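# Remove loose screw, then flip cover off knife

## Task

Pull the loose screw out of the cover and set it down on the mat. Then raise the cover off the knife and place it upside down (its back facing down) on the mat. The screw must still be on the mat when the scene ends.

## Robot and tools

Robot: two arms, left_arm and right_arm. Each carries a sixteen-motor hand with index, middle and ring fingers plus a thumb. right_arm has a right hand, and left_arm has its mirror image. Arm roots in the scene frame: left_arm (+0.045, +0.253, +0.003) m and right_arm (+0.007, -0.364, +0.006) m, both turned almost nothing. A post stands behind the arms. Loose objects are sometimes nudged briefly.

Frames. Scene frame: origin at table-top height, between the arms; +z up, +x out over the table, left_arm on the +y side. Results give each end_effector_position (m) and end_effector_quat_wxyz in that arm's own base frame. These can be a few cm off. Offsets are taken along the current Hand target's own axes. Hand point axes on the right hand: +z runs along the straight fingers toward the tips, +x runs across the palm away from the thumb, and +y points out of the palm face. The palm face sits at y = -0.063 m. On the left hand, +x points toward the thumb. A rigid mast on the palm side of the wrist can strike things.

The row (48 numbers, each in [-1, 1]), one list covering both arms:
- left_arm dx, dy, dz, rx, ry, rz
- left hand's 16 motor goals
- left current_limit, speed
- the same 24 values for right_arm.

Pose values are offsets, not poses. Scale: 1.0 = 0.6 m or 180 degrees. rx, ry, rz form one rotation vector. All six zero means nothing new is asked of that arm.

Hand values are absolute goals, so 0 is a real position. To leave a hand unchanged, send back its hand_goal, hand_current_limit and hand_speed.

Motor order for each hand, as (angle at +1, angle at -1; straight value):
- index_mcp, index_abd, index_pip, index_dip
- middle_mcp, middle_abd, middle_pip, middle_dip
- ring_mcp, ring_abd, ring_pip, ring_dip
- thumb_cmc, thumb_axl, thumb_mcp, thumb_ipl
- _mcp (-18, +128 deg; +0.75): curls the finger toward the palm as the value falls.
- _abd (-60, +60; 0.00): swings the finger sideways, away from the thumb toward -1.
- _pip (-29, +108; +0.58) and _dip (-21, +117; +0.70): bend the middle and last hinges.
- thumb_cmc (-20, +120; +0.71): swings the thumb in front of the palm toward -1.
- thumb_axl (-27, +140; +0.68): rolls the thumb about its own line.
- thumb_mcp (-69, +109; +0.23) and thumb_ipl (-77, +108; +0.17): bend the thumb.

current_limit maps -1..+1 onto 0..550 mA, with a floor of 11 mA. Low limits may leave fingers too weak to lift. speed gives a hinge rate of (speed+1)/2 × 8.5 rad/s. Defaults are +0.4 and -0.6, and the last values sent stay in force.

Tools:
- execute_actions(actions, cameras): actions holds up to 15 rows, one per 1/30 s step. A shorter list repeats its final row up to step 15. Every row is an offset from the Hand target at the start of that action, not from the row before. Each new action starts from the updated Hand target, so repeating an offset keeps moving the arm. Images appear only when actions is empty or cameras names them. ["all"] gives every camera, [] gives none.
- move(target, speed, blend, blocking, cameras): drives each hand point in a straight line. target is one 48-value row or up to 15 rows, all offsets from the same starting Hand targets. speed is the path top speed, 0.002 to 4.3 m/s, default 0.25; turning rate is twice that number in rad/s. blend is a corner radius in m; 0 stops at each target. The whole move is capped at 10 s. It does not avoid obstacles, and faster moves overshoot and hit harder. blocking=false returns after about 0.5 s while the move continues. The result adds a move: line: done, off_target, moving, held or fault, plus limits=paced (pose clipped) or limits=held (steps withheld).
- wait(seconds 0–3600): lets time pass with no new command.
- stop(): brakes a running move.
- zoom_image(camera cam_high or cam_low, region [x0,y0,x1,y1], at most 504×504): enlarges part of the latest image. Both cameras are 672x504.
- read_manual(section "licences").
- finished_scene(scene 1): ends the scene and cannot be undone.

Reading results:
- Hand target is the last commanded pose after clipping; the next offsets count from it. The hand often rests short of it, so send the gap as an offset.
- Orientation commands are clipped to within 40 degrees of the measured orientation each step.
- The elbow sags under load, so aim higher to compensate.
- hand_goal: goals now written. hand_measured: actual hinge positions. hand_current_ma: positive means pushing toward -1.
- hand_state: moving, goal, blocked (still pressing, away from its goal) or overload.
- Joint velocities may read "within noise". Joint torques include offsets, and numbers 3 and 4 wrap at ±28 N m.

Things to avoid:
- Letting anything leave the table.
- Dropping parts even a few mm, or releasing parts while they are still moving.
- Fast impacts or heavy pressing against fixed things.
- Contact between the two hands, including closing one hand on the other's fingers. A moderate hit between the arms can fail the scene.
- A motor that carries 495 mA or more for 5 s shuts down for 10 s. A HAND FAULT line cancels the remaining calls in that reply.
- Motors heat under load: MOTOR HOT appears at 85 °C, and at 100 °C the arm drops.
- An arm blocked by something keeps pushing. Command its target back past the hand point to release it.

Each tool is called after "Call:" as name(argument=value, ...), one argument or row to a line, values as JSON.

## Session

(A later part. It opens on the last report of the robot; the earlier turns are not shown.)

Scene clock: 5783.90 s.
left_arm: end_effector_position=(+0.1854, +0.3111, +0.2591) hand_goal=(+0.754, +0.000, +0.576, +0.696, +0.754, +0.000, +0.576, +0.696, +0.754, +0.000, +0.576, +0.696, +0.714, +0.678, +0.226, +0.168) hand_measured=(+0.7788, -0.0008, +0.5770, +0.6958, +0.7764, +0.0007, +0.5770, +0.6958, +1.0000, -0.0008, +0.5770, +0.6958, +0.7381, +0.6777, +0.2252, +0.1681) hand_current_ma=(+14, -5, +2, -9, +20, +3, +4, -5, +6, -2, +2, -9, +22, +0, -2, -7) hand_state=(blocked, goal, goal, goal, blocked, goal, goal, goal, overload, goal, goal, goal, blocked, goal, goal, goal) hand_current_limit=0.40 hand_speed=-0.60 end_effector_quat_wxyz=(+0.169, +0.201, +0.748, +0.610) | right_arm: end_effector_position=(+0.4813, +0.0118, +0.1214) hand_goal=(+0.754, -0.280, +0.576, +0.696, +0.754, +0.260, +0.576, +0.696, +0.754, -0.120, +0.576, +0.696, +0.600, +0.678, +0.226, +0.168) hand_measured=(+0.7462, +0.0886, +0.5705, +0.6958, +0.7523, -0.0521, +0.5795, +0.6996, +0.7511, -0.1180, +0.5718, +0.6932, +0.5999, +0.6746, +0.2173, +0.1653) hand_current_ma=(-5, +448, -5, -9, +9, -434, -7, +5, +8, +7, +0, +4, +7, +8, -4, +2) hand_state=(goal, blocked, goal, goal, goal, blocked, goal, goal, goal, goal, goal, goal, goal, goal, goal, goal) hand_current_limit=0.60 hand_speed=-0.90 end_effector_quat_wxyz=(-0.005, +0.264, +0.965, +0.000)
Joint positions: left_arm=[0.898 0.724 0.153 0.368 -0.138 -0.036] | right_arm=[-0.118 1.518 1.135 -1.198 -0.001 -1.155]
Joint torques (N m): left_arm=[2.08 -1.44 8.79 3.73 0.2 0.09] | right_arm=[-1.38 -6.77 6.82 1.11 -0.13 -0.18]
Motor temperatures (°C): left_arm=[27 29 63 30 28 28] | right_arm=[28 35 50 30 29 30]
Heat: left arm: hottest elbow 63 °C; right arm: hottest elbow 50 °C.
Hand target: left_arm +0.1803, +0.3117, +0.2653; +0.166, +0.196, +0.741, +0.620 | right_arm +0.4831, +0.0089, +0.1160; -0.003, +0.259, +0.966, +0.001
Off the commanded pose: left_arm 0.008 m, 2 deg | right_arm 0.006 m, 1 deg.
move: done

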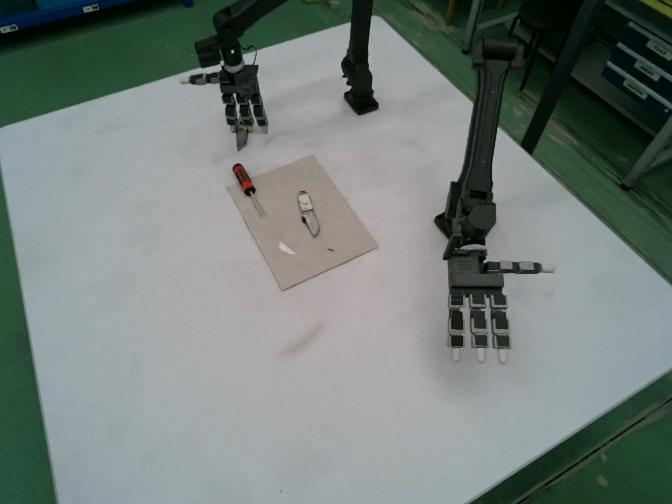

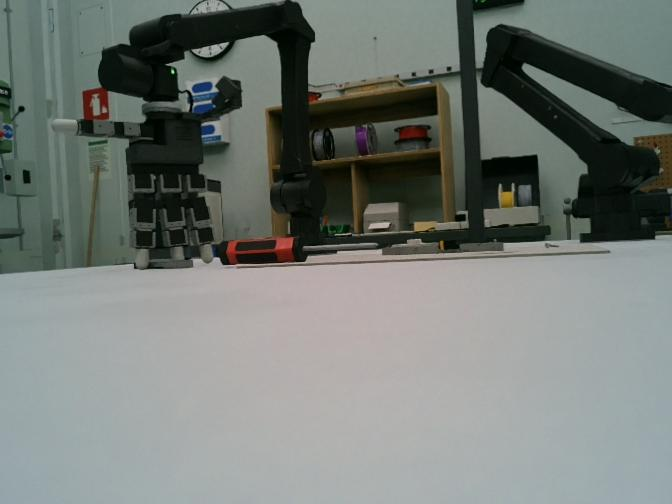

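Call:
move(
  target=[0,0,0,0,0,0,0.754,0,0.576,0.696,0.754,0,0.576,0.696,0.754,0,0.576,0.696,0.714,0.678,0.226,0.168,0.4,-0.6, 0,0,0,0,0,0,0.754,0.08,0.576,0.696,0.754,-0.04,0.576,0.696,0.754,-0.12,0.576,0.696,0.6,0.678,0.226,0.168,0.6,-0.95],
  speed=0.05,
)

Call:
move(
  target=[0,0,0,0,0,0,0.754,0,0.576,0.696,0.754,0,0.576,0.696,0.754,0,0.576,0.696,0.714,0.678,0.226,0.168,0.4,-0.6, 0,0,0,0,0,0,0.754,0.15,0.576,0.696,0.754,-0.12,0.576,0.696,0.754,-0.12,0.576,0.696,0.6,0.678,0.226,0.168,0.6,-0.95],
  speed=0.05,
)

Call:
wait(
  seconds=1.0,
)

Call:
move(
  target=[0,0,0,0,0,0,0.754,0,0.576,0.696,0.754,0,0.576,0.696,0.754,0,0.576,0.696,0.714,0.678,0.226,0.168,0.4,-0.6, 0,0,-0.17,0,0,0,0.754,0.15,0.576,0.696,0.754,-0.12,0.576,0.696,0.754,-0.12,0.576,0.696,0.6,0.678,0.226,0.168,0.4,-0.8],
  speed=0.08,
  cameras=["all"],
)

Call:
zoom_image(
  camera="cam_high",
  region=[205, 80, 305, 160],
)

Scene clock: 5805.43 s.
left_arm: end_effector_position=(+0.1854, +0.3111, +0.2591) hand_goal=(+0.754, +0.000, +0.576, +0.696, +0.754, +0.000, +0.576, +0.696, +0.754, +0.000, +0.576, +0.696, +0.714, +0.678, +0.226, +0.168) hand_measured=(+0.7788, -0.0008, +0.5770, +0.6958, +0.7764, +0.0007, +0.5770, +0.6958, +1.0000, -0.0008, +0.5770, +0.6958, +0.7393, +0.6777, +0.2252, +0.1681) hand_current_ma=(+13, -14, +6, -7, +19, +9, +10, -4, +7, -1, +7, -5, +19, +0, +2, -6) hand_state=(blocked, goal, goal, goal, blocked, goal, goal, goal, overload, goal, goal, goal, blocked, goal, goal, goal) hand_current_limit=0.40 hand_speed=-0.60 end_effector_quat_wxyz=(+0.169, +0.201, +0.748, +0.610) | right_arm: end_effector_position=(+0.4813, +0.0118, +0.1214) hand_goal=(+0.754, +0.080, +0.576, +0.696, +0.754, -0.040, +0.576, +0.696, +0.754, -0.120, +0.576, +0.696, +0.600, +0.678, +0.226, +0.168) hand_measured=(+0.7474, +0.0900, +0.5705, +0.6945, +0.7535, -0.0506, +0.5782, +0.6996, +0.7498, -0.1180, +0.5731, +0.6920, +0.6012, +0.6746, +0.2183, +0.1662) hand_current_ma=(-9, +195, -5, -11, +8, -179, -12, +7, +8, +0, -1, -1, +8, +11, -1, +3) hand_state=(goal, moving, goal, goal, goal, moving, goal, goal, goal, goal, goal, goal, goal, goal, goal, goal) hand_current_limit=0.60 hand_speed=-0.95 end_effector_quat_wxyz=(-0.005, +0.264, +0.965, +0.000)
Joint positions: left_arm=[0.898 0.724 0.153 0.368 -0.138 -0.036] | right_arm=[-0.118 1.518 1.135 -1.198 -0.001 -1.155]
Joint torques (N m): left_arm=[1.14 -1.08 8.84 3.71 0.14 0.05] | right_arm=[-1.44 -6.42 6.8 1.11 -0.13 -0.18]
Motor temperatures (°C): left_arm=[27 29 63 30 28 28] | right_arm=[28 35 48 31 29 30]
Heat: left arm: hottest elbow 63 °C; right arm: hottest elbow 48 °C.
Hand target: left_arm +0.1803, +0.3117, +0.2653; +0.166, +0.196, +0.741, +0.620 | right_arm +0.4831, +0.0089, +0.1160; -0.003, +0.259, +0.966, +0.001
Off the commanded pose: left_arm 0.008 m, 2 deg | right_arm 0.006 m, 1 deg.
move: done

Scene clock: 5805.93 s.
left_arm: end_effector_position=(+0.1854, +0.3111, +0.2591) hand_goal=(+0.754, +0.000, +0.576, +0.696, +0.754, +0.000, +0.576, +0.696, +0.754, +0.000, +0.576, +0.696, +0.714, +0.678, +0.226, +0.168) hand_measured=(+0.7788, -0.0008, +0.5770, +0.6958, +0.7764, +0.0007, +0.5770, +0.6958, +0.9995, -0.0008, +0.5770, +0.6958, +0.7393, +0.6767, +0.2252, +0.1681) hand_current_ma=(+11, -12, +2, +0, +11, +9, +11, -6, +8, -4, +4, -4, +27, -2, -4, -1) hand_state=(blocked, goal, goal, goal, blocked, goal, goal, goal, overload, goal, goal, goal, blocked, goal, goal, goal) hand_current_limit=0.40 hand_speed=-0.60 end_effector_quat_wxyz=(+0.169, +0.201, +0.748, +0.610) | right_arm: end_effector_position=(+0.4813, +0.0118, +0.1214) hand_goal=(+0.754, +0.150, +0.576, +0.696, +0.754, -0.120, +0.576, +0.696, +0.754, -0.120, +0.576, +0.696, +0.600, +0.678, +0.226, +0.168) hand_measured=(+0.7474, +0.0915, +0.5718, +0.6945, +0.7523, -0.0550, +0.5795, +0.6996, +0.7498, -0.1180, +0.5718, +0.6920, +0.6012, +0.6746, +0.2173, +0.1653) hand_current_ma=(-6, +50, -2, -11, +5, -35, -9, +4, +12, +2, -1, +1, +5, +3, -8, +3) hand_state=(goal, moving, goal, goal, goal, moving, goal, goal, goal, goal, goal, goal, goal, goal, goal, goal) hand_current_limit=0.60 hand_speed=-0.95 end_effector_quat_wxyz=(-0.005, +0.264, +0.965, +0.000)
Joint positions: left_arm=[0.898 0.724 0.153 0.368 -0.138 -0.036] | right_arm=[-0.118 1.518 1.135 -1.198 -0.001 -1.155]
Joint torques (N m): left_arm=[2.2 -2.26 8.85 3.81 0.2 0.08] | right_arm=[-1.44 -6.42 6.8 1.1 -0.13 -0.17]
Motor temperatures (°C): left_arm=[27 29 63 30 28 28] | right_arm=[28 35 48 31 29 30]
Heat: left arm: hottest elbow 63 °C; right arm: hottest elbow 48 °C.
Hand target: left_arm +0.1803, +0.3117, +0.2653; +0.166, +0.196, +0.741, +0.620 | right_arm +0.4831, +0.0089, +0.1160; -0.003, +0.259, +0.966, +0.001
Off the commanded pose: left_arm 0.008 m, 2 deg | right_arm 0.006 m, 1 deg.
move: done

Scene clock: 5806.93 s.
left_arm: end_effector_position=(+0.1854, +0.3111, +0.2591) hand_goal=(+0.754, +0.000, +0.576, +0.696, +0.754, +0.000, +0.576, +0.696, +0.754, +0.000, +0.576, +0.696, +0.714, +0.678, +0.226, +0.168) hand_measured=(+0.7788, -0.0008, +0.5770, +0.6958, +0.7764, -0.0008, +0.5770, +0.6958, +0.9995, -0.0008, +0.5770, +0.6958, +0.7393, +0.6777, +0.2252, +0.1681) hand_current_ma=(+11, -9, +0, -5, +18, +9, +12, -3, +8, -3, +5, -4, +27, -3, -8, -1) hand_state=(blocked, goal, goal, goal, blocked, goal, goal, goal, overload, goal, goal, goal, blocked, goal, goal, goal) hand_current_limit=0.40 hand_speed=-0.60 end_effector_quat_wxyz=(+0.169, +0.201, +0.748, +0.610) | right_arm: end_effector_position=(+0.4817, +0.0118, +0.1215) hand_goal=(+0.754, +0.150, +0.576, +0.696, +0.754, -0.120, +0.576, +0.696, +0.754, -0.120, +0.576, +0.696, +0.600, +0.678, +0.226, +0.168) hand_measured=(+0.7498, +0.0900, +0.5744, +0.6945, +0.7511, -0.1121, +0.5782, +0.6996, +0.7511, -0.1180, +0.5718, +0.6932, +0.5999, +0.6756, +0.2183, +0.1662) hand_current_ma=(-5, -11, -2, -11, +8, +8, -10, +0, +9, +4, -4, +1, +8, +6, -7, +0) hand_state=(goal, blocked, goal, goal, goal, goal, goal, goal, goal, goal, goal, goal, goal, goal, goal, goal) hand_current_limit=0.60 hand_speed=-0.95 end_effector_quat_wxyz=(-0.005, +0.264, +0.965, +0.000)
Joint positions: left_arm=[0.898 0.724 0.153 0.368 -0.138 -0.036] | right_arm=[-0.118 1.518 1.135 -1.197 -0.001 -1.155]
Joint torques (N m): left_arm=[1.55 -1.32 8.83 3.66 0.22 0.16] | right_arm=[-1.44 -6.36 6.82 1.05 -0.11 -0.18]
Motor temperatures (°C): left_arm=[27 29 63 30 28 28] | right_arm=[28 35 48 31 29 30]
Heat: left arm: hottest elbow 63 °C; right arm: hottest elbow 48 °C.
Hand target: left_arm +0.1803, +0.3117, +0.2653; +0.166, +0.196, +0.741, +0.620 | right_arm +0.4831, +0.0089, +0.1160; -0.003, +0.259, +0.966, +0.000
Off the commanded pose: left_arm 0.008 m, 2 deg | right_arm 0.006 m, 1 deg.
wait: 1.00 s; at rest by 0.17 s

Scene clock: 5808.83 s.
left_arm: end_effector_position=(+0.1854, +0.3111, +0.2591) hand_goal=(+0.754, +0.000, +0.576, +0.696, +0.754, +0.000, +0.576, +0.696, +0.754, +0.000, +0.576, +0.696, +0.714, +0.678, +0.226, +0.168) hand_measured=(+0.7788, -0.0008, +0.5770, +0.6958, +0.7764, +0.0007, +0.5757, +0.6958, +1.0000, -0.0008, +0.5770, +0.6958, +0.7381, +0.6767, +0.2252, +0.1681) hand_current_ma=(+14, -8, +0, -7, +16, +6, +7, -5, +9, -6, +5, -12, +28, +3, -5, -6) hand_state=(blocked, goal, goal, goal, blocked, goal, goal, goal, overload, goal, goal, goal, blocked, goal, goal, goal) hand_current_limit=0.40 hand_speed=-0.60 end_effector_quat_wxyz=(+0.169, +0.201, +0.748, +0.610) | right_arm: end_effector_position=(+0.4707, +0.0135, +0.1885) hand_goal=(+0.754, +0.150, +0.576, +0.696, +0.754, -0.120, +0.576, +0.696, +0.754, -0.120, +0.576, +0.696, +0.600, +0.678, +0.226, +0.168) hand_measured=(+0.7474, +0.1516, +0.5731, +0.6932, +0.7498, -0.1136, +0.5757, +0.6996, +0.7511, -0.1180, +0.5731, +0.6920, +0.6012, +0.6746, +0.2183, +0.1653) hand_current_ma=(-9, +7, -6, -11, +13, +6, -14, +3, +9, +2, -3, +0, +6, +9, -6, +4) hand_state=(goal, goal, goal, goal, goal, goal, goal, goal, goal, goal, goal, goal, goal, goal, goal, goal) hand_current_limit=0.40 hand_speed=-0.80 end_effector_quat_wxyz=(-0.032, +0.262, +0.964, -0.003)
Joint positions: left_arm=[0.898 0.724 0.153 0.368 -0.138 -0.036] | right_arm=[-0.118 1.473 1.274 -1.436 -0.003 -1.158]
Joint torques (N m): left_arm=[1.85 -1.44 8.83 3.74 0.18 0.13] | right_arm=[-1.44 -8.12 11.37 -0.1 -0.04 -0.15]
Motor temperatures (°C): left_arm=[27 29 63 30 28 28] | right_arm=[28 35 48 31 29 30]
Heat: left arm: hottest elbow 63 °C; right arm: hottest elbow 48 °C.
Hand target: left_arm +0.1803, +0.3117, +0.2653; +0.166, +0.196, +0.741, +0.620 | right_arm +0.4836, +0.0088, +0.2179; -0.003, +0.259, +0.966, +0.001
Off the commanded pose: left_arm 0.008 m, 2 deg | right_arm 0.033 m, 3 deg.
move: off_target (right_arm)

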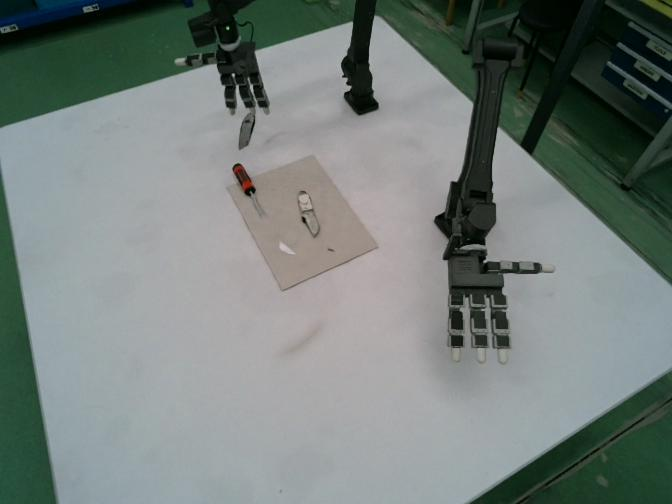

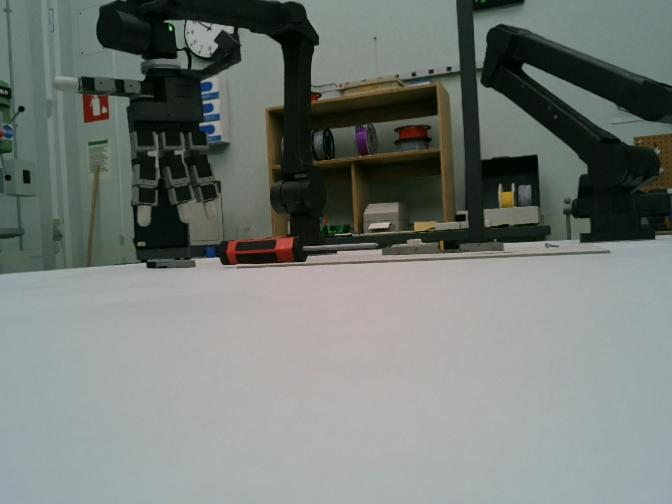

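Scaled by 5.040 from the camera's image (finer frame: 960x720).

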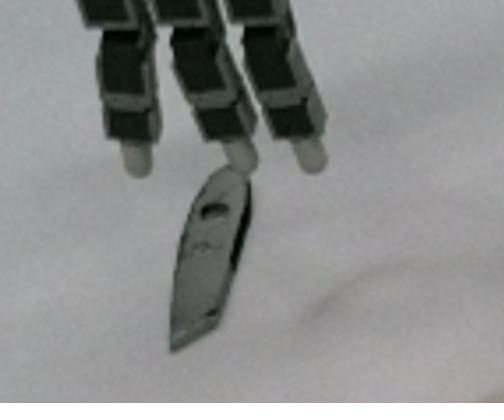

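Call:
move(
  target=[
    [0,0,0,0,0,0,0.754,0,0.576,0.696,0.754,0,0.576,0.696,0.754,0,0.576,0.696,0.714,0.678,0.226,0.168,0.4,-0.6, 0,0,-0.01,0,0,0,0.754,0,0.3,0.6,1.0,0,0.576,0.696,1.0,0,0.576,0.696,-0.3,0.678,0.1,0.1,0.4,-0.6],
    [0,0,0,0,0,0,0.754,0,0.576,0.696,0.754,0,0.576,0.696,0.754,0,0.576,0.696,0.714,0.678,0.226,0.168,0.4,-0.6, -0.0507,-0.1010,0.0333,0.3228,-0.3228,-0.4207,0.342,0,-0.528,0.9855,1.0,0,0.576,0.696,1.0,0,0.576,0.696,-0.3,0.678,0.1,0.1,0.4,-0.6],
  ],
  speed=[0.08, 0.18],
  cameras=["all"],
)

Scene clock: 5830.23 s.
left_arm: end_effector_position=(+0.1854, +0.3111, +0.2591) hand_goal=(+0.754, +0.000, +0.576, +0.696, +0.754, +0.000, +0.576, +0.696, +0.754, +0.000, +0.576, +0.696, +0.714, +0.678, +0.226, +0.168) hand_measured=(+0.7788, -0.0008, +0.5770, +0.6958, +0.7764, +0.0007, +0.5770, +0.6958, +1.0000, -0.0008, +0.5770, +0.6958, +0.7381, +0.6767, +0.2252, +0.1672) hand_current_ma=(+8, -5, +1, -9, +17, +5, +5, -5, +10, -5, +6, -10, +27, -1, -9, -2) hand_state=(blocked, goal, goal, goal, blocked, goal, goal, goal, overload, goal, goal, goal, blocked, goal, goal, goal) hand_current_limit=0.40 hand_speed=-0.60 end_effector_quat_wxyz=(+0.169, +0.201, +0.748, +0.610) | right_arm: end_effector_position=(+0.4766, -0.0618, +0.1976) hand_goal=(+0.342, +0.000, -0.528, +0.986, +1.000, +0.000, +0.576, +0.696, +1.000, +0.000, +0.576, +0.696, -0.300, +0.678, +0.100, +0.100) hand_measured=(+0.3350, -0.0037, -0.5265, +0.9863, +0.9910, -0.0023, +0.5744, +0.6932, +0.9910, -0.0023, +0.5731, +0.6932, -0.3018, +0.6746, +0.0956, +0.0986) hand_current_ma=(-8, +12, -6, -8, +5, +7, -7, +6, +10, +4, -2, +1, +9, +7, -4, +1) hand_state=(goal, goal, goal, goal, goal, goal, goal, goal, goal, goal, goal, goal, goal, goal, goal, goal) hand_current_limit=0.40 hand_speed=-0.60 end_effector_quat_wxyz=(+0.136, -0.108, +0.825, -0.538)
Joint positions: left_arm=[0.898 0.724 0.153 0.368 -0.138 -0.036] | right_arm=[0.116 1.328 1.031 -0.714 1.101 -2.065]
Joint torques (N m): left_arm=[1.67 -1.32 8.87 3.63 0.17 0.05] | right_arm=[0.09 -4.78 8.91 1.05 1.09 -0.13]
Motor temperatures (°C): left_arm=[27 29 63 30 28 28] | right_arm=[28 35 49 31 29 30]
Heat: left arm: hottest elbow 63 °C; right arm: hottest elbow 49 °C.
Hand target: left_arm +0.1803, +0.3117, +0.2653; +0.166, +0.196, +0.741, +0.620 | right_arm +0.4795, -0.0590, +0.1978; +0.297, -0.388, +0.695, -0.527
Off the commanded pose: left_arm 0.008 m, 2 deg | right_arm 0.004 m, 42 deg; orientation clipped.
joint sent to its limit (right arm) — joint 6 (wrist roll), lower limit. The joint targets are off in orientation, not in position.
move: off_target (right_arm); target 2's new numbers were sent with right_arm's hand 0.004 m and 42 deg from that target; limits=paced

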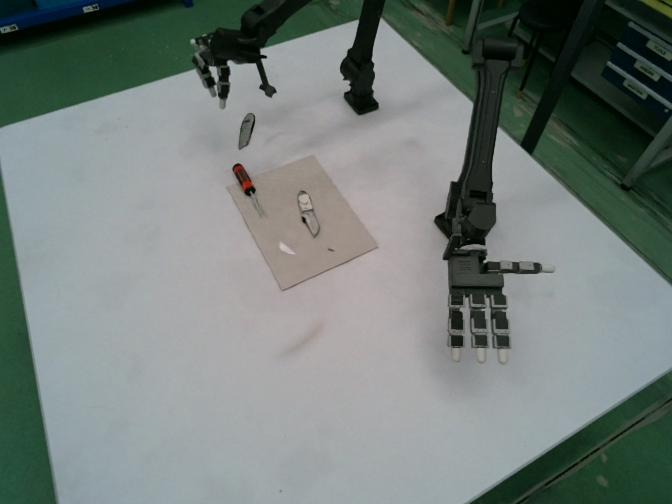

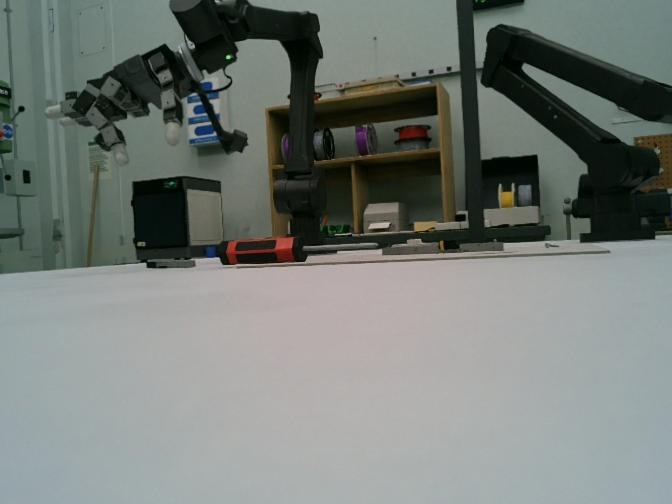

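Call:
move(
  target=[
    [0,0,0,0,0,0,0.754,0,0.576,0.696,0.754,0,0.576,0.696,0.754,0,0.576,0.696,0.714,0.678,0.226,0.168,0.4,-0.6, 0,0,0,0,0,0,0.754,0,0.3,0.6,1.0,0,0.576,0.696,1.0,0,0.576,0.696,-0.3,0.678,0.1,0.1,0.4,-0.6],
    [0,0,0,0,0,0,0.754,0,0.576,0.696,0.754,0,0.576,0.696,0.754,0,0.576,0.696,0.714,0.678,0.226,0.168,0.4,-0.6, -0.0999,0.0067,-0.0534,-0.3228,0.3228,0.4207,0.754,0,0.3,0.6,1.0,0,0.576,0.696,1.0,0,0.576,0.696,-0.3,0.678,0.1,0.1,0.4,-0.6],
  ],
  speed=[0.08, 0.18],
  cameras=["all"],
)

Scene clock: 5868.77 s.
left_arm: end_effector_position=(+0.1854, +0.3111, +0.2591) hand_goal=(+0.754, +0.000, +0.576, +0.696, +0.754, +0.000, +0.576, +0.696, +0.754, +0.000, +0.576, +0.696, +0.714, +0.678, +0.226, +0.168) hand_measured=(+0.7788, +0.0007, +0.5770, +0.6958, +0.7764, +0.0007, +0.5770, +0.6971, +0.9995, +0.0007, +0.5770, +0.6958, +0.7393, +0.6767, +0.2252, +0.1672) hand_current_ma=(+15, -13, +2, -8, +20, +10, +5, -2, +11, +1, +4, -10, +26, -3, -13, -5) hand_state=(blocked, goal, goal, goal, blocked, goal, goal, goal, overload, goal, goal, goal, blocked, goal, goal, goal) hand_current_limit=0.40 hand_speed=-0.60 end_effector_quat_wxyz=(+0.169, +0.201, +0.748, +0.610) | right_arm: end_effector_position=(+0.4754, +0.0139, +0.1969) hand_goal=(+0.754, +0.000, +0.300, +0.600, +1.000, +0.000, +0.576, +0.696, +1.000, +0.000, +0.576, +0.696, -0.300, +0.678, +0.100, +0.100) hand_measured=(+0.7498, -0.0037, +0.3011, +0.5990, +0.9910, -0.0023, +0.5744, +0.6920, +0.9910, -0.0008, +0.5718, +0.6920, -0.3018, +0.6756, +0.0956, +0.0986) hand_current_ma=(-10, +7, -1, -13, +3, +9, -6, +6, +10, +3, -4, +0, +13, +5, -3, -2) hand_state=(goal, goal, goal, goal, goal, goal, goal, goal, goal, goal, goal, goal, goal, goal, goal, goal) hand_current_limit=0.40 hand_speed=-0.60 end_effector_quat_wxyz=(-0.007, +0.259, +0.966, +0.002)
Joint positions: left_arm=[0.898 0.724 0.153 0.368 -0.138 -0.036] | right_arm=[-0.118 1.45 1.266 -1.399 -0.006 -1.164]
Joint torques (N m): left_arm=[1.9 -1.73 9.02 3.69 0.14 0.07] | right_arm=[-1.38 -5.83 9.44 0.13 -0.24 0.19]
Motor temperatures (°C): left_arm=[27 29 63 30 28 28] | right_arm=[28 35 52 31 30 30]
Heat: left arm: hottest elbow 63 °C; right arm: hottest elbow 52 °C.
Hand target: left_arm +0.1803, +0.3117, +0.2653; +0.166, +0.196, +0.741, +0.620 | right_arm +0.4836, +0.0088, +0.2028; -0.004, +0.271, +0.962, +0.003
Off the commanded pose: left_arm 0.008 m, 2 deg | right_arm 0.011 m, 2 deg.
move: off_target (right_arm)

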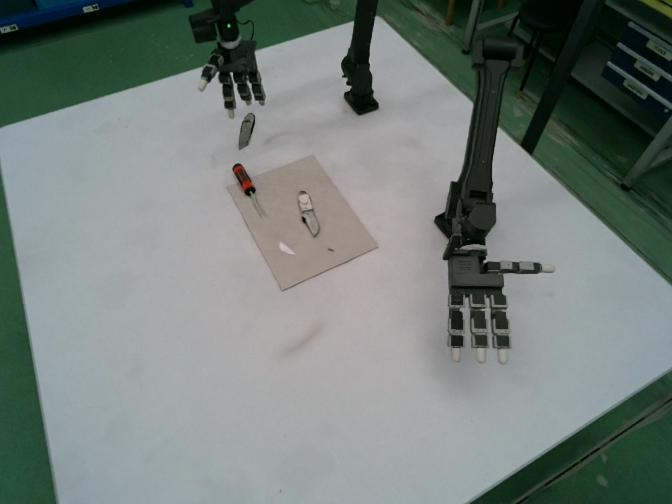

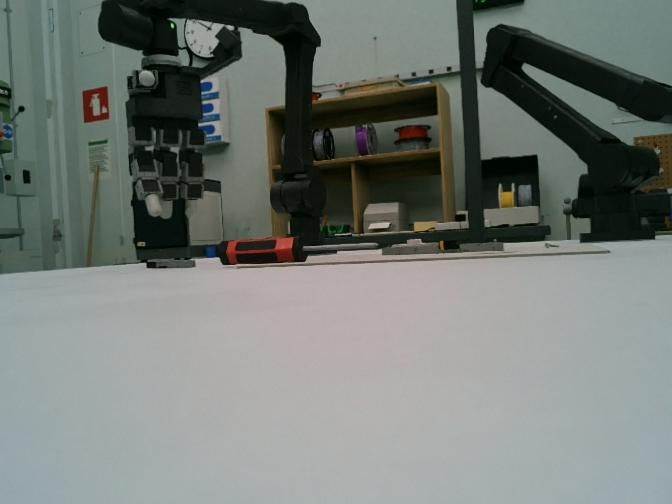

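Call:
move(
  target=[0,0,0,0,0,0,0.754,0,0.576,0.696,0.754,0,0.576,0.696,0.754,0,0.576,0.696,0.714,0.678,0.226,0.168,0.4,-0.6, 0,0,0.1163,0,0,0,0.754,0.15,0.576,0.696,0.754,-0.12,0.576,0.696,0.754,-0.12,0.576,0.696,0.6,0.678,0.226,0.168,0.4,-0.6],
  speed=0.08,
  cameras=["all"],
)

Call:
zoom_image(
  camera="cam_high",
  region=[205, 80, 305, 160],
)

Scene clock: 5875.63 s.
left_arm: end_effector_position=(+0.1854, +0.3111, +0.2591) hand_goal=(+0.754, +0.000, +0.576, +0.696, +0.754, +0.000, +0.576, +0.696, +0.754, +0.000, +0.576, +0.696, +0.714, +0.678, +0.226, +0.168) hand_measured=(+0.7788, -0.0008, +0.5770, +0.6958, +0.7764, -0.0008, +0.5770, +0.6958, +0.9995, -0.0008, +0.5770, +0.6958, +0.7393, +0.6777, +0.2252, +0.1672) hand_current_ma=(+15, -9, -3, -8, +18, +8, +13, -7, +12, -3, +5, -6, +22, +0, -3, -4) hand_state=(blocked, goal, goal, goal, blocked, goal, goal, goal, overload, goal, goal, goal, blocked, goal, goal, goal) hand_current_limit=0.40 hand_speed=-0.60 end_effector_quat_wxyz=(+0.169, +0.201, +0.748, +0.610) | right_arm: end_effector_position=(+0.4800, +0.0134, +0.1379) hand_goal=(+0.754, +0.150, +0.576, +0.696, +0.754, -0.120, +0.576, +0.696, +0.754, -0.120, +0.576, +0.696, +0.600, +0.678, +0.226, +0.168) hand_measured=(+0.7498, +0.1487, +0.5757, +0.6971, +0.7498, -0.1165, +0.5744, +0.6932, +0.7498, -0.1195, +0.5731, +0.6920, +0.6024, +0.6756, +0.2183, +0.1662) hand_current_ma=(-5, +12, -4, -7, +4, +5, -8, +3, +7, +2, -1, -3, +11, +9, +2, +3) hand_state=(goal, goal, goal, goal, goal, goal, goal, goal, goal, goal, goal, goal, goal, goal, goal, goal) hand_current_limit=0.40 hand_speed=-0.60 end_effector_quat_wxyz=(-0.004, +0.261, +0.965, +0.003)
Joint positions: left_arm=[0.898 0.724 0.153 0.368 -0.138 -0.036] | right_arm=[-0.118 1.499 1.158 -1.238 -0.007 -1.161]
Joint torques (N m): left_arm=[1.67 -1.49 8.9 3.48 0.19 0.08] | right_arm=[-1.26 -6.42 6.98 0.96 -0.14 0.17]
Motor temperatures (°C): left_arm=[27 29 63 30 28 28] | right_arm=[28 35 52 30 30 30]
Heat: left arm: hottest elbow 63 °C; right arm: hottest elbow 52 °C.
Hand target: left_arm +0.1803, +0.3117, +0.2653; +0.166, +0.196, +0.741, +0.620 | right_arm +0.4832, +0.0094, +0.1330; -0.004, +0.272, +0.962, +0.004
Off the commanded pose: left_arm 0.008 m, 2 deg | right_arm 0.007 m, 1 deg.
move: done

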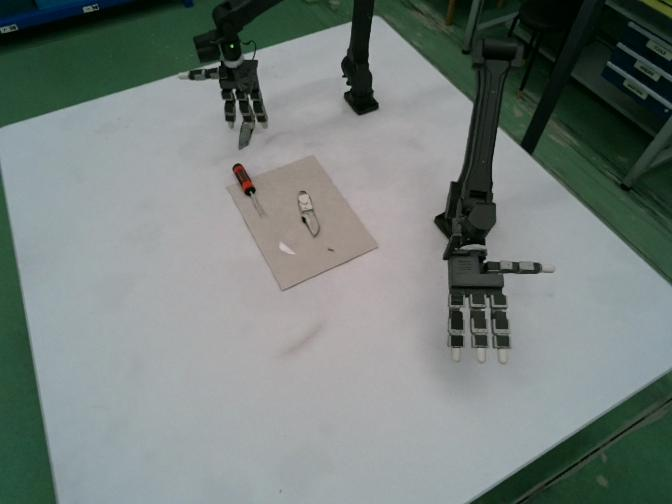

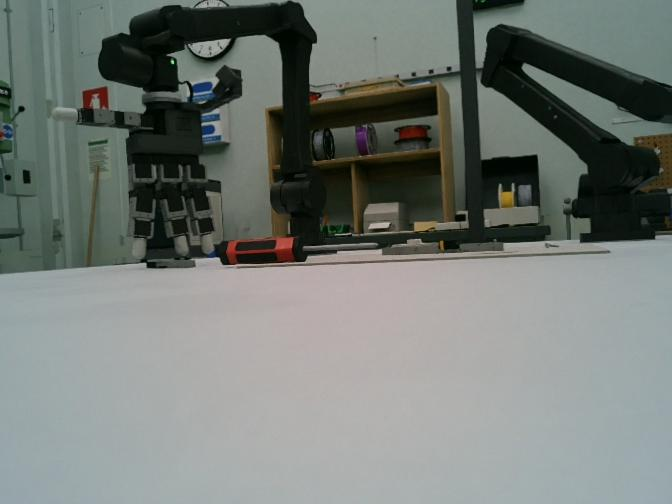

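Scaled by 5.040 from the camera's image (finer frame: 960x720).

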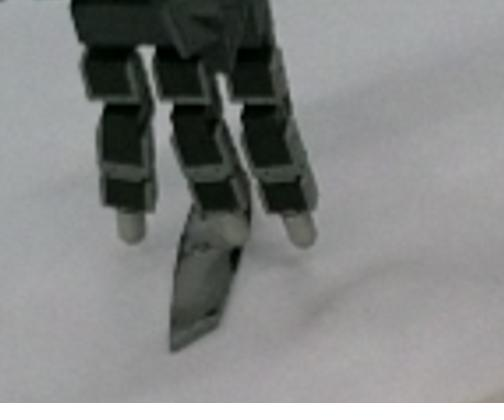

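Call:
move(
  target=[0,0,0,0,0,0,0.754,0,0.576,0.696,0.754,0,0.576,0.696,0.754,0,0.576,0.696,0.714,0.678,0.226,0.168,0.4,-0.6, 0.0137,-0.0072,0.0,0,0,0.0278,0.754,0.15,0.576,0.696,0.754,-0.12,0.576,0.696,0.754,-0.12,0.576,0.696,0.6,0.678,0.226,0.168,0.4,-0.6],
  speed=0.08,
  cameras=["all"],
)

Call:
zoom_image(
  camera="cam_high",
  region=[205, 80, 305, 160],
)

Call:
zoom_image(
  camera="cam_low",
  region=[80, 150, 280, 280],
)

Scene clock: 5904.07 s.
left_arm: end_effector_position=(+0.1854, +0.3111, +0.2591) hand_goal=(+0.754, +0.000, +0.576, +0.696, +0.754, +0.000, +0.576, +0.696, +0.754, +0.000, +0.576, +0.696, +0.714, +0.678, +0.226, +0.168) hand_measured=(+0.7788, -0.0008, +0.5770, +0.6958, +0.7764, +0.0007, +0.5770, +0.6958, +0.9995, -0.0008, +0.5770, +0.6958, +0.7393, +0.6777, +0.2252, +0.1681) hand_current_ma=(+17, -4, +6, -1, +15, +1, +9, -10, +7, -6, +4, -15, +24, -2, -6, +1) hand_state=(blocked, goal, goal, goal, blocked, goal, goal, goal, overload, goal, goal, goal, blocked, goal, goal, goal) hand_current_limit=0.40 hand_speed=-0.60 end_effector_quat_wxyz=(+0.169, +0.201, +0.748, +0.610) | right_arm: end_effector_position=(+0.4716, +0.0088, +0.1256) hand_goal=(+0.754, +0.150, +0.576, +0.696, +0.754, -0.120, +0.576, +0.696, +0.754, -0.120, +0.576, +0.696, +0.600, +0.678, +0.226, +0.168) hand_measured=(+0.7498, +0.1487, +0.5757, +0.6971, +0.7498, -0.1180, +0.5744, +0.6945, +0.7498, -0.1180, +0.5731, +0.6920, +0.6037, +0.6746, +0.2183, +0.1662) hand_current_ma=(-4, +13, -5, -10, +3, +6, -11, -1, +6, +6, +0, -4, +6, +4, -2, +4) hand_state=(goal, goal, goal, goal, goal, goal, goal, goal, goal, goal, goal, goal, goal, goal, goal, goal) hand_current_limit=0.40 hand_speed=-0.60 end_effector_quat_wxyz=(-0.018, +0.307, +0.952, +0.000)
Joint positions: left_arm=[0.898 0.724 0.153 0.368 -0.138 -0.036] | right_arm=[-0.118 1.49 1.118 -1.234 -0.007 -1.064]
Joint torques (N m): left_arm=[1.49 -1.61 8.88 3.56 0.16 0.11] | right_arm=[-0.21 -8.29 6.75 0.9 -0.15 0.16]
Motor temperatures (°C): left_arm=[27 29 63 30 28 28] | right_arm=[28 34 48 30 29 30]
Heat: left arm: hottest elbow 63 °C; right arm: hottest elbow 48 °C.
Hand target: left_arm +0.1803, +0.3117, +0.2653; +0.166, +0.196, +0.741, +0.620 | right_arm +0.4740, +0.0100, +0.1331; -0.004, +0.313, +0.950, +0.003
Off the commanded pose: left_arm 0.008 m, 2 deg | right_arm 0.008 m, 2 deg.
move: done

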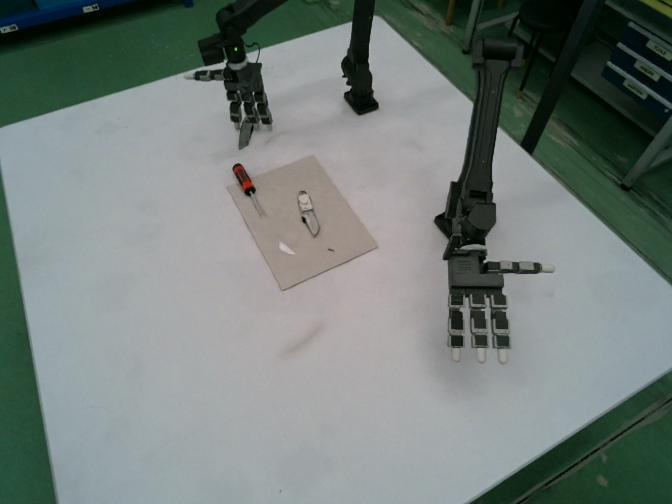

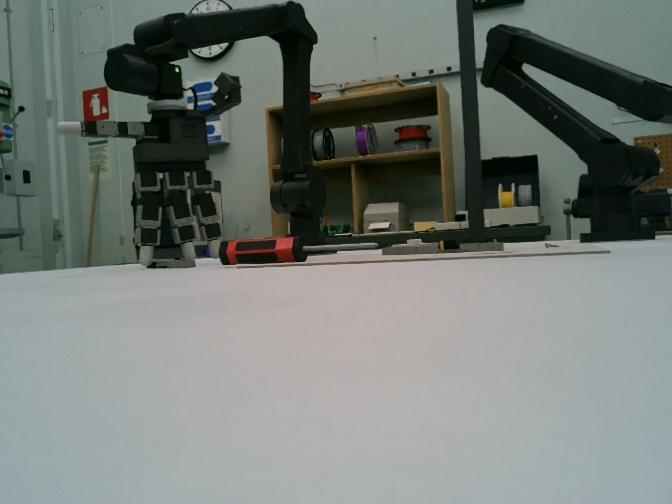

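Scaled by 5.040 from the camera's image (finer frame: 960x720).

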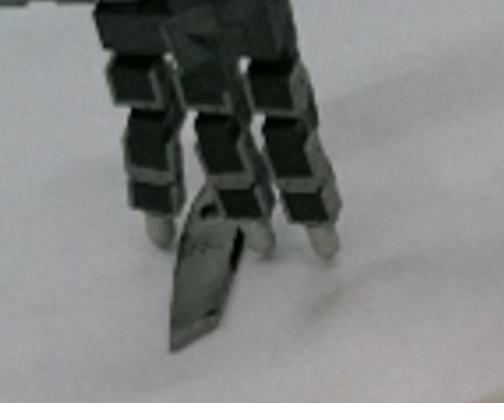

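Scaled by 2.520 from the camera's image (finer frame: 960x720).

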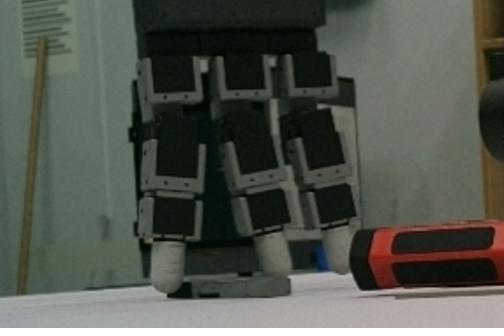

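Call:
move(
  target=[0,0,0,0,0,0,0.754,0,0.576,0.696,0.754,0,0.576,0.696,0.754,0,0.576,0.696,0.714,0.678,0.226,0.168,0.4,-0.6, 0.0,0.0,0.0290,0,0,0,0.754,0.15,0.576,0.696,0.754,-0.12,0.576,0.696,0.754,-0.12,0.576,0.696,0.6,0.678,0.226,0.168,0.4,-0.6],
  speed=0.04,
)

Call:
move(
  target=[0,0,0,0,0,0,0.754,0,0.576,0.696,0.754,0,0.576,0.696,0.754,0,0.576,0.696,0.714,0.678,0.226,0.168,0.4,-0.6, 0,0,0,0,0,0,0.754,0.02,0.576,0.696,0.754,0.01,0.576,0.696,0.754,-0.12,0.576,0.696,0.6,0.678,0.226,0.168,0.5,-0.9],
  speed=0.05,
)

Call:
wait(
  seconds=0.5,
)

Call:
move(
  target=[0,0,0,0,0,0,0.754,0,0.576,0.696,0.754,0,0.576,0.696,0.754,0,0.576,0.696,0.714,0.678,0.226,0.168,0.4,-0.6, 0,0,0,0,0,0,0.754,-0.28,0.576,0.696,0.754,0.26,0.576,0.696,0.754,-0.12,0.576,0.696,0.6,0.678,0.226,0.168,0.6,-0.9],
  speed=0.05,
  cameras=["all"],
)

Call:
zoom_image(
  camera="cam_high",
  region=[205, 80, 305, 160],
)

Scene clock: 5918.57 s.
left_arm: end_effector_position=(+0.1854, +0.3111, +0.2591) hand_goal=(+0.754, +0.000, +0.576, +0.696, +0.754, +0.000, +0.576, +0.696, +0.754, +0.000, +0.576, +0.696, +0.714, +0.678, +0.226, +0.168) hand_measured=(+0.7788, -0.0008, +0.5770, +0.6958, +0.7764, +0.0007, +0.5770, +0.6958, +1.0000, -0.0008, +0.5770, +0.6958, +0.7393, +0.6777, +0.2252, +0.1672) hand_current_ma=(+8, -8, +4, -10, +16, +11, +12, -3, +8, -3, +11, -10, +28, +0, -3, -8) hand_state=(blocked, goal, goal, goal, blocked, goal, goal, goal, overload, goal, goal, goal, blocked, goal, goal, goal) hand_current_limit=0.40 hand_speed=-0.60 end_effector_quat_wxyz=(+0.169, +0.201, +0.748, +0.610) | right_arm: end_effector_position=(+0.4734, +0.0085, +0.1210) hand_goal=(+0.754, +0.150, +0.576, +0.696, +0.754, -0.120, +0.576, +0.696, +0.754, -0.120, +0.576, +0.696, +0.600, +0.678, +0.226, +0.168) hand_measured=(+0.7583, +0.1223, +0.5808, +0.6996, +0.7486, -0.1180, +0.5744, +0.6932, +0.7498, -0.1180, +0.5718, +0.6920, +0.6037, +0.6746, +0.2183, +0.1672) hand_current_ma=(-5, +6, -2, -9, +4, +4, -8, +6, +6, +4, -1, -5, +9, +7, -3, +2) hand_state=(goal, blocked, goal, goal, goal, goal, goal, goal, goal, goal, goal, goal, goal, goal, goal, goal) hand_current_limit=0.40 hand_speed=-0.60 end_effector_quat_wxyz=(-0.008, +0.308, +0.951, +0.002)
Joint positions: left_arm=[0.898 0.724 0.153 0.368 -0.138 -0.036] | right_arm=[-0.118 1.487 1.099 -1.196 -0.008 -1.062]
Joint torques (N m): left_arm=[1.03 -1.2 9.03 3.78 0.16 0.08] | right_arm=[-0.21 -6.65 6.01 1.25 -0.12 0.16]
Motor temperatures (°C): left_arm=[27 29 63 30 28 28] | right_arm=[28 34 47 30 29 30]
Heat: left arm: hottest elbow 63 °C; right arm: hottest elbow 47 °C.
Hand target: left_arm +0.1803, +0.3117, +0.2653; +0.166, +0.196, +0.741, +0.620 | right_arm +0.4739, +0.0101, +0.1156; -0.004, +0.313, +0.950, +0.003
Off the commanded pose: left_arm 0.008 m, 2 deg | right_arm 0.006 m, 1 deg.
move: done

Scene clock: 5919.07 s.
left_arm: end_effector_position=(+0.1854, +0.3111, +0.2591) hand_goal=(+0.754, +0.000, +0.576, +0.696, +0.754, +0.000, +0.576, +0.696, +0.754, +0.000, +0.576, +0.696, +0.714, +0.678, +0.226, +0.168) hand_measured=(+0.7788, -0.0008, +0.5770, +0.6958, +0.7764, +0.0007, +0.5770, +0.6958, +1.0000, -0.0008, +0.5770, +0.6958, +0.7393, +0.6767, +0.2252, +0.1681) hand_current_ma=(+10, -15, +1, -6, +15, +7, +11, -4, +9, -6, +3, -12, +33, -1, -6, -8) hand_state=(blocked, goal, goal, goal, blocked, goal, goal, goal, overload, goal, goal, goal, blocked, goal, goal, goal) hand_current_limit=0.40 hand_speed=-0.60 end_effector_quat_wxyz=(+0.169, +0.201, +0.748, +0.610) | right_arm: end_effector_position=(+0.4753, +0.0081, +0.1213) hand_goal=(+0.754, +0.020, +0.576, +0.696, +0.754, +0.010, +0.576, +0.696, +0.754, -0.120, +0.576, +0.696, +0.600, +0.678, +0.226, +0.168) hand_measured=(+0.7607, +0.0900, +0.5821, +0.6996, +0.7498, -0.0609, +0.5744, +0.6932, +0.7498, -0.1180, +0.5718, +0.6920, +0.6024, +0.6746, +0.2183, +0.1662) hand_current_ma=(-8, +40, -5, -10, +6, -19, -8, +3, +11, +8, +3, -1, +9, +7, -4, +5) hand_state=(goal, blocked, goal, goal, goal, blocked, goal, goal, goal, goal, goal, goal, goal, goal, goal, goal) hand_current_limit=0.50 hand_speed=-0.90 end_effector_quat_wxyz=(-0.004, +0.308, +0.951, +0.003)
Joint positions: left_arm=[0.898 0.724 0.153 0.368 -0.138 -0.036] | right_arm=[-0.118 1.487 1.099 -1.188 -0.007 -1.062]
Joint torques (N m): left_arm=[1.61 -1.55 9.02 3.49 0.2 0.12] | right_arm=[-0.26 -6.77 6.02 1.01 -0.13 0.16]
Motor temperatures (°C): left_arm=[27 29 63 30 28 28] | right_arm=[28 34 47 30 29 30]
Heat: left arm: hottest elbow 63 °C; right arm: hottest elbow 47 °C.
Hand target: left_arm +0.1803, +0.3117, +0.2653; +0.166, +0.196, +0.741, +0.620 | right_arm +0.4739, +0.0101, +0.1156; -0.004, +0.313, +0.950, +0.003
Off the commanded pose: left_arm 0.008 m, 2 deg | right_arm 0.006 m, 1 deg.
move: done

Scene clock: 5919.57 s.
left_arm: end_effector_position=(+0.1854, +0.3111, +0.2591) hand_goal=(+0.754, +0.000, +0.576, +0.696, +0.754, +0.000, +0.576, +0.696, +0.754, +0.000, +0.576, +0.696, +0.714, +0.678, +0.226, +0.168) hand_measured=(+0.7788, -0.0008, +0.5770, +0.6958, +0.7764, -0.0008, +0.5770, +0.6958, +0.9995, -0.0008, +0.5770, +0.6958, +0.7393, +0.6767, +0.2252, +0.1681) hand_current_ma=(+8, -2, +4, -4, +15, +5, +6, -2, +8, -1, +7, -8, +27, -2, -8, -4) hand_state=(blocked, goal, goal, goal, blocked, goal, goal, goal, overload, goal, goal, goal, blocked, goal, goal, goal) hand_current_limit=0.40 hand_speed=-0.60 end_effector_quat_wxyz=(+0.169, +0.201, +0.748, +0.610) | right_arm: end_effector_position=(+0.4753, +0.0081, +0.1213) hand_goal=(+0.754, +0.020, +0.576, +0.696, +0.754, +0.010, +0.576, +0.696, +0.754, -0.120, +0.576, +0.696, +0.600, +0.678, +0.226, +0.168) hand_measured=(+0.7607, +0.0915, +0.5808, +0.6983, +0.7486, -0.0609, +0.5744, +0.6932, +0.7498, -0.1165, +0.5731, +0.6932, +0.6024, +0.6746, +0.2183, +0.1653) hand_current_ma=(-7, +36, +0, -11, +9, -22, -7, +3, +8, -1, -3, -1, +5, +2, -6, +1) hand_state=(goal, blocked, goal, goal, goal, blocked, goal, goal, goal, goal, goal, goal, goal, goal, goal, goal) hand_current_limit=0.50 hand_speed=-0.90 end_effector_quat_wxyz=(-0.004, +0.308, +0.951, +0.003)
Joint positions: left_arm=[0.898 0.724 0.153 0.368 -0.138 -0.036] | right_arm=[-0.118 1.487 1.099 -1.188 -0.007 -1.062]
Joint torques (N m): left_arm=[1.55 -1.38 8.66 3.77 0.19 0.11] | right_arm=[-0.21 -6.65 6.01 1.01 -0.14 0.16]
Motor temperatures (°C): left_arm=[27 29 63 30 28 28] | right_arm=[28 34 47 30 29 30]
Heat: left arm: hottest elbow 63 °C; right arm: hottest elbow 47 °C.
Hand target: left_arm +0.1803, +0.3117, +0.2653; +0.166, +0.196, +0.741, +0.620 | right_arm +0.4739, +0.0101, +0.1156; -0.004, +0.313, +0.950, +0.003
Off the commanded pose: left_arm 0.008 m, 2 deg | right_arm 0.006 m, 1 deg.
wait: 0.50 s; at rest by 0.17 s

Scene clock: 5920.07 s.
left_arm: end_effector_position=(+0.1854, +0.3111, +0.2591) hand_goal=(+0.754, +0.000, +0.576, +0.696, +0.754, +0.000, +0.576, +0.696, +0.754, +0.000, +0.576, +0.696, +0.714, +0.678, +0.226, +0.168) hand_measured=(+0.7788, -0.0008, +0.5770, +0.6958, +0.7764, +0.0007, +0.5770, +0.6971, +0.9995, -0.0008, +0.5770, +0.6958, +0.7393, +0.6767, +0.2252, +0.1672) hand_current_ma=(+16, -12, +3, -9, +15, +10, +9, -5, +6, -1, +8, -6, +27, -2, -7, -3) hand_state=(blocked, goal, goal, goal, blocked, goal, goal, goal, overload, goal, goal, goal, blocked, goal, goal, goal) hand_current_limit=0.40 hand_speed=-0.60 end_effector_quat_wxyz=(+0.169, +0.201, +0.748, +0.610) | right_arm: end_effector_position=(+0.4753, +0.0081, +0.1213) hand_goal=(+0.754, -0.280, +0.576, +0.696, +0.754, +0.260, +0.576, +0.696, +0.754, -0.120, +0.576, +0.696, +0.600, +0.678, +0.226, +0.168) hand_measured=(+0.7619, +0.0900, +0.5808, +0.6996, +0.7462, -0.0506, +0.5731, +0.6932, +0.7498, -0.1180, +0.5731, +0.6932, +0.6037, +0.6746, +0.2183, +0.1662) hand_current_ma=(-7, +418, -2, -6, +12, -381, -8, +3, +8, +3, -2, -1, +9, +8, -2, +8) hand_state=(goal, moving, goal, goal, moving, moving, goal, goal, goal, goal, goal, goal, goal, goal, goal, goal) hand_current_limit=0.60 hand_speed=-0.90 end_effector_quat_wxyz=(-0.004, +0.308, +0.951, +0.003)
Joint positions: left_arm=[0.898 0.724 0.153 0.368 -0.138 -0.036] | right_arm=[-0.118 1.487 1.099 -1.188 -0.007 -1.062]
Joint torques (N m): left_arm=[1.32 -1.49 8.91 3.63 0.16 0.11] | right_arm=[-0.03 -6.71 6 0.99 -0.14 0.17]
Motor temperatures (°C): left_arm=[27 29 63 30 28 28] | right_arm=[28 34 47 30 29 30]
Heat: left arm: hottest elbow 63 °C; right arm: hottest elbow 47 °C.
Hand target: left_arm +0.1803, +0.3117, +0.2653; +0.166, +0.196, +0.741, +0.620 | right_arm +0.4739, +0.0101, +0.1156; -0.004, +0.313, +0.950, +0.003
Off the commanded pose: left_arm 0.008 m, 2 deg | right_arm 0.006 m, 1 deg.
move: done

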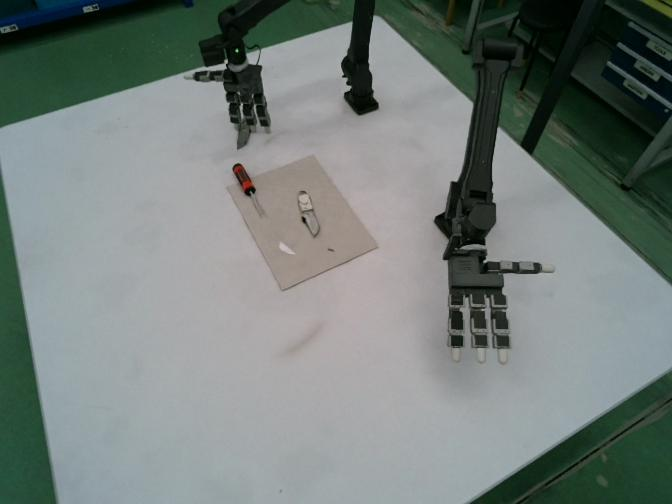

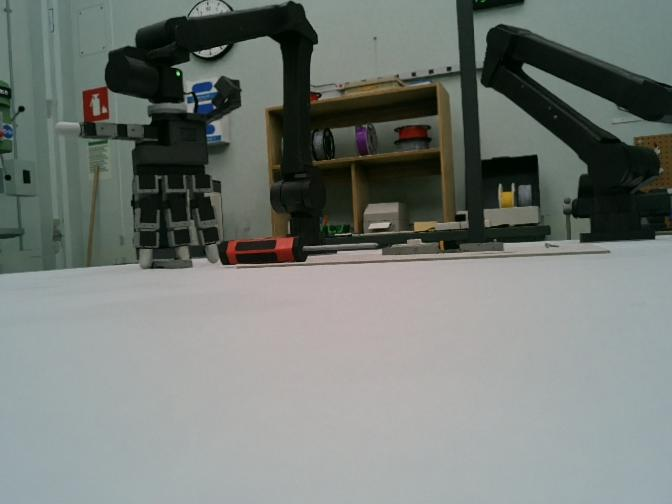

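Scaled by 5.040 from the camera's image (finer frame: 960x720).

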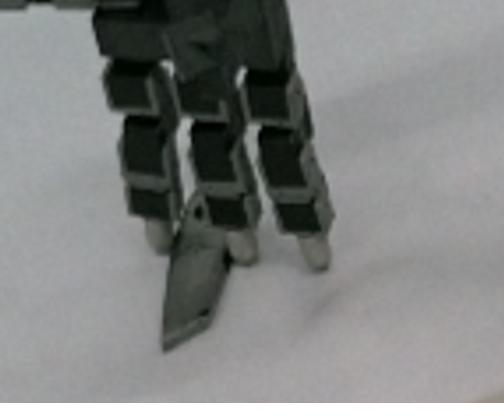

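Call:
move(
  target=[
    [0,0,0,0,0,0,0.754,0,0.576,0.696,0.754,0,0.576,0.696,0.754,0,0.576,0.696,0.714,0.678,0.226,0.168,0.4,-0.6, 0,0,-0.13,0,0,0,0.754,-0.28,0.576,0.696,0.754,0.26,0.576,0.696,0.754,-0.12,0.576,0.696,0.6,0.678,0.226,0.168,0.6,-0.9],
    [0,0,0,0,0,0,0.754,0,0.576,0.696,0.754,0,0.576,0.696,0.754,0,0.576,0.696,0.714,0.678,0.226,0.168,0.4,-0.6, -0.0178,0.0223,-0.15,0,0,0.2083,0.754,-0.28,0.576,0.696,0.754,0.26,0.576,0.696,0.754,-0.12,0.576,0.696,0.6,0.678,0.226,0.168,0.6,-0.9],
  ],
  speed=[0.06, 0.1],
  blend=[0.02, 0],
  cameras=["all"],
)

Call:
zoom_image(
  camera="cam_high",
  region=[205, 80, 305, 160],
)

Call:
zoom_image(
  camera="cam_low",
  region=[80, 150, 280, 280],
)

Scene clock: 5940.43 s.
left_arm: end_effector_position=(+0.1854, +0.3111, +0.2591) hand_goal=(+0.754, +0.000, +0.576, +0.696, +0.754, +0.000, +0.576, +0.696, +0.754, +0.000, +0.576, +0.696, +0.714, +0.678, +0.226, +0.168) hand_measured=(+0.7788, -0.0008, +0.5770, +0.6958, +0.7764, +0.0007, +0.5770, +0.6958, +1.0000, -0.0008, +0.5770, +0.6958, +0.7381, +0.6777, +0.2252, +0.1681) hand_current_ma=(+11, -14, +4, -4, +18, +13, +10, -3, +6, +0, +7, -6, +27, +1, -9, -1) hand_state=(blocked, goal, goal, goal, blocked, goal, goal, goal, overload, goal, goal, goal, blocked, goal, goal, goal) hand_current_limit=0.40 hand_speed=-0.60 end_effector_quat_wxyz=(+0.169, +0.201, +0.748, +0.610) | right_arm: end_effector_position=(+0.4747, +0.0113, +0.1740) hand_goal=(+0.754, -0.280, +0.576, +0.696, +0.754, +0.260, +0.576, +0.696, +0.754, -0.120, +0.576, +0.696, +0.600, +0.678, +0.226, +0.168) hand_measured=(+0.7655, +0.0930, +0.5834, +0.6996, +0.7354, -0.0462, +0.5680, +0.6932, +0.7498, -0.1180, +0.5731, +0.6932, +0.6012, +0.6746, +0.2183, +0.1662) hand_current_ma=(-7, +448, -3, -11, +1, -434, -10, +2, +12, +6, -5, -3, +8, +8, -6, +2) hand_state=(goal, blocked, goal, goal, goal, blocked, goal, goal, goal, goal, goal, goal, goal, goal, goal, goal) hand_current_limit=0.60 hand_speed=-0.90 end_effector_quat_wxyz=(-0.029, +0.598, +0.801, -0.015)
Joint positions: left_arm=[0.898 0.724 0.153 0.368 -0.138 -0.036] | right_arm=[0.019 1.419 1.185 -1.402 -0.011 -0.27]
Joint torques (N m): left_arm=[1.44 -1.08 8.8 3.84 0.18 0.17] | right_arm=[0.03 -7.18 11.56 -0.05 0.06 0.18]
Motor temperatures (°C): left_arm=[27 29 63 30 28 28] | right_arm=[28 35 47 30 29 30]
Heat: left arm: hottest elbow 63 °C; right arm: hottest elbow 47 °C.
Hand target: left_arm +0.1803, +0.3117, +0.2653; +0.166, +0.196, +0.741, +0.620 | right_arm +0.4909, +0.0137, +0.2056; -0.005, +0.602, +0.799, +0.002
Off the commanded pose: left_arm 0.008 m, 2 deg | right_arm 0.036 m, 3 deg.
move: off_target (right_arm)

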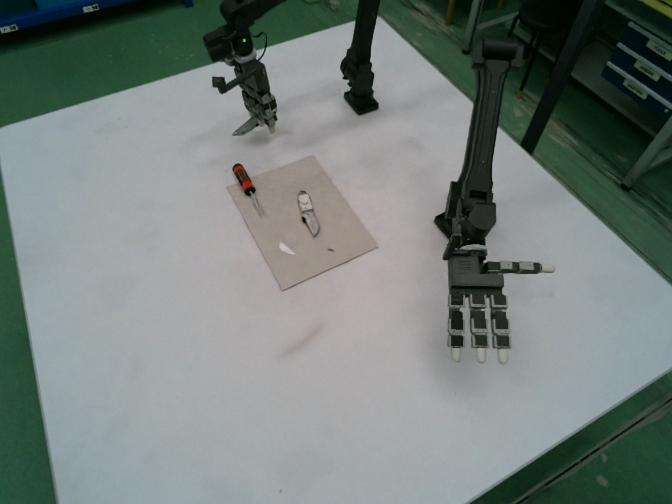

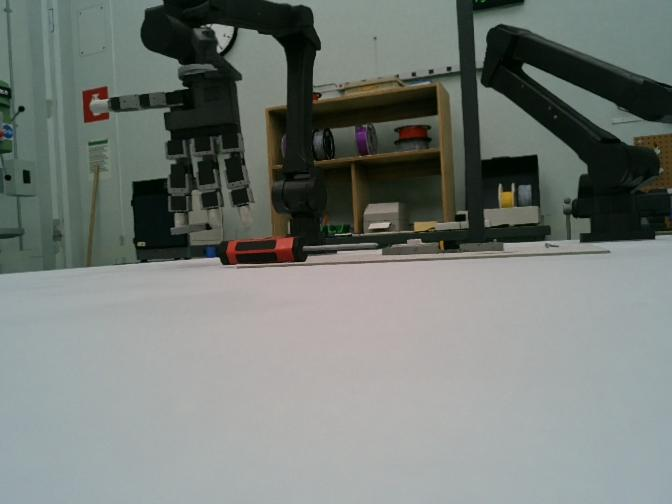

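Scaled by 5.040 from the camera's image (finer frame: 960x720).

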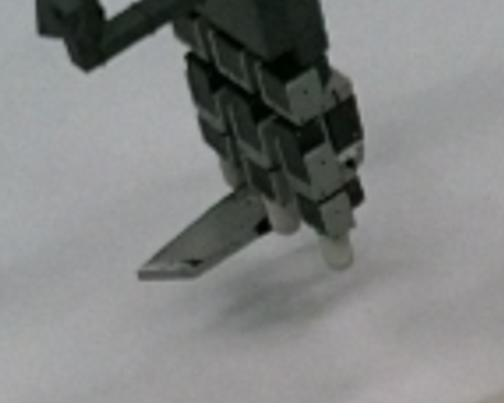

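Scaled by 2.520 from the camera's image (finer frame: 960x720).

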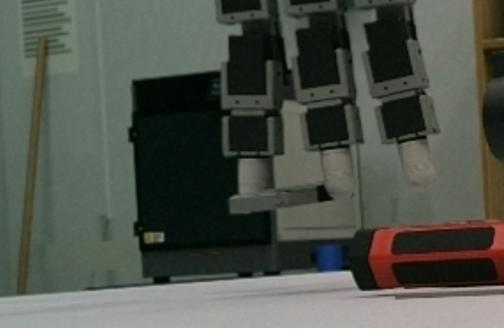

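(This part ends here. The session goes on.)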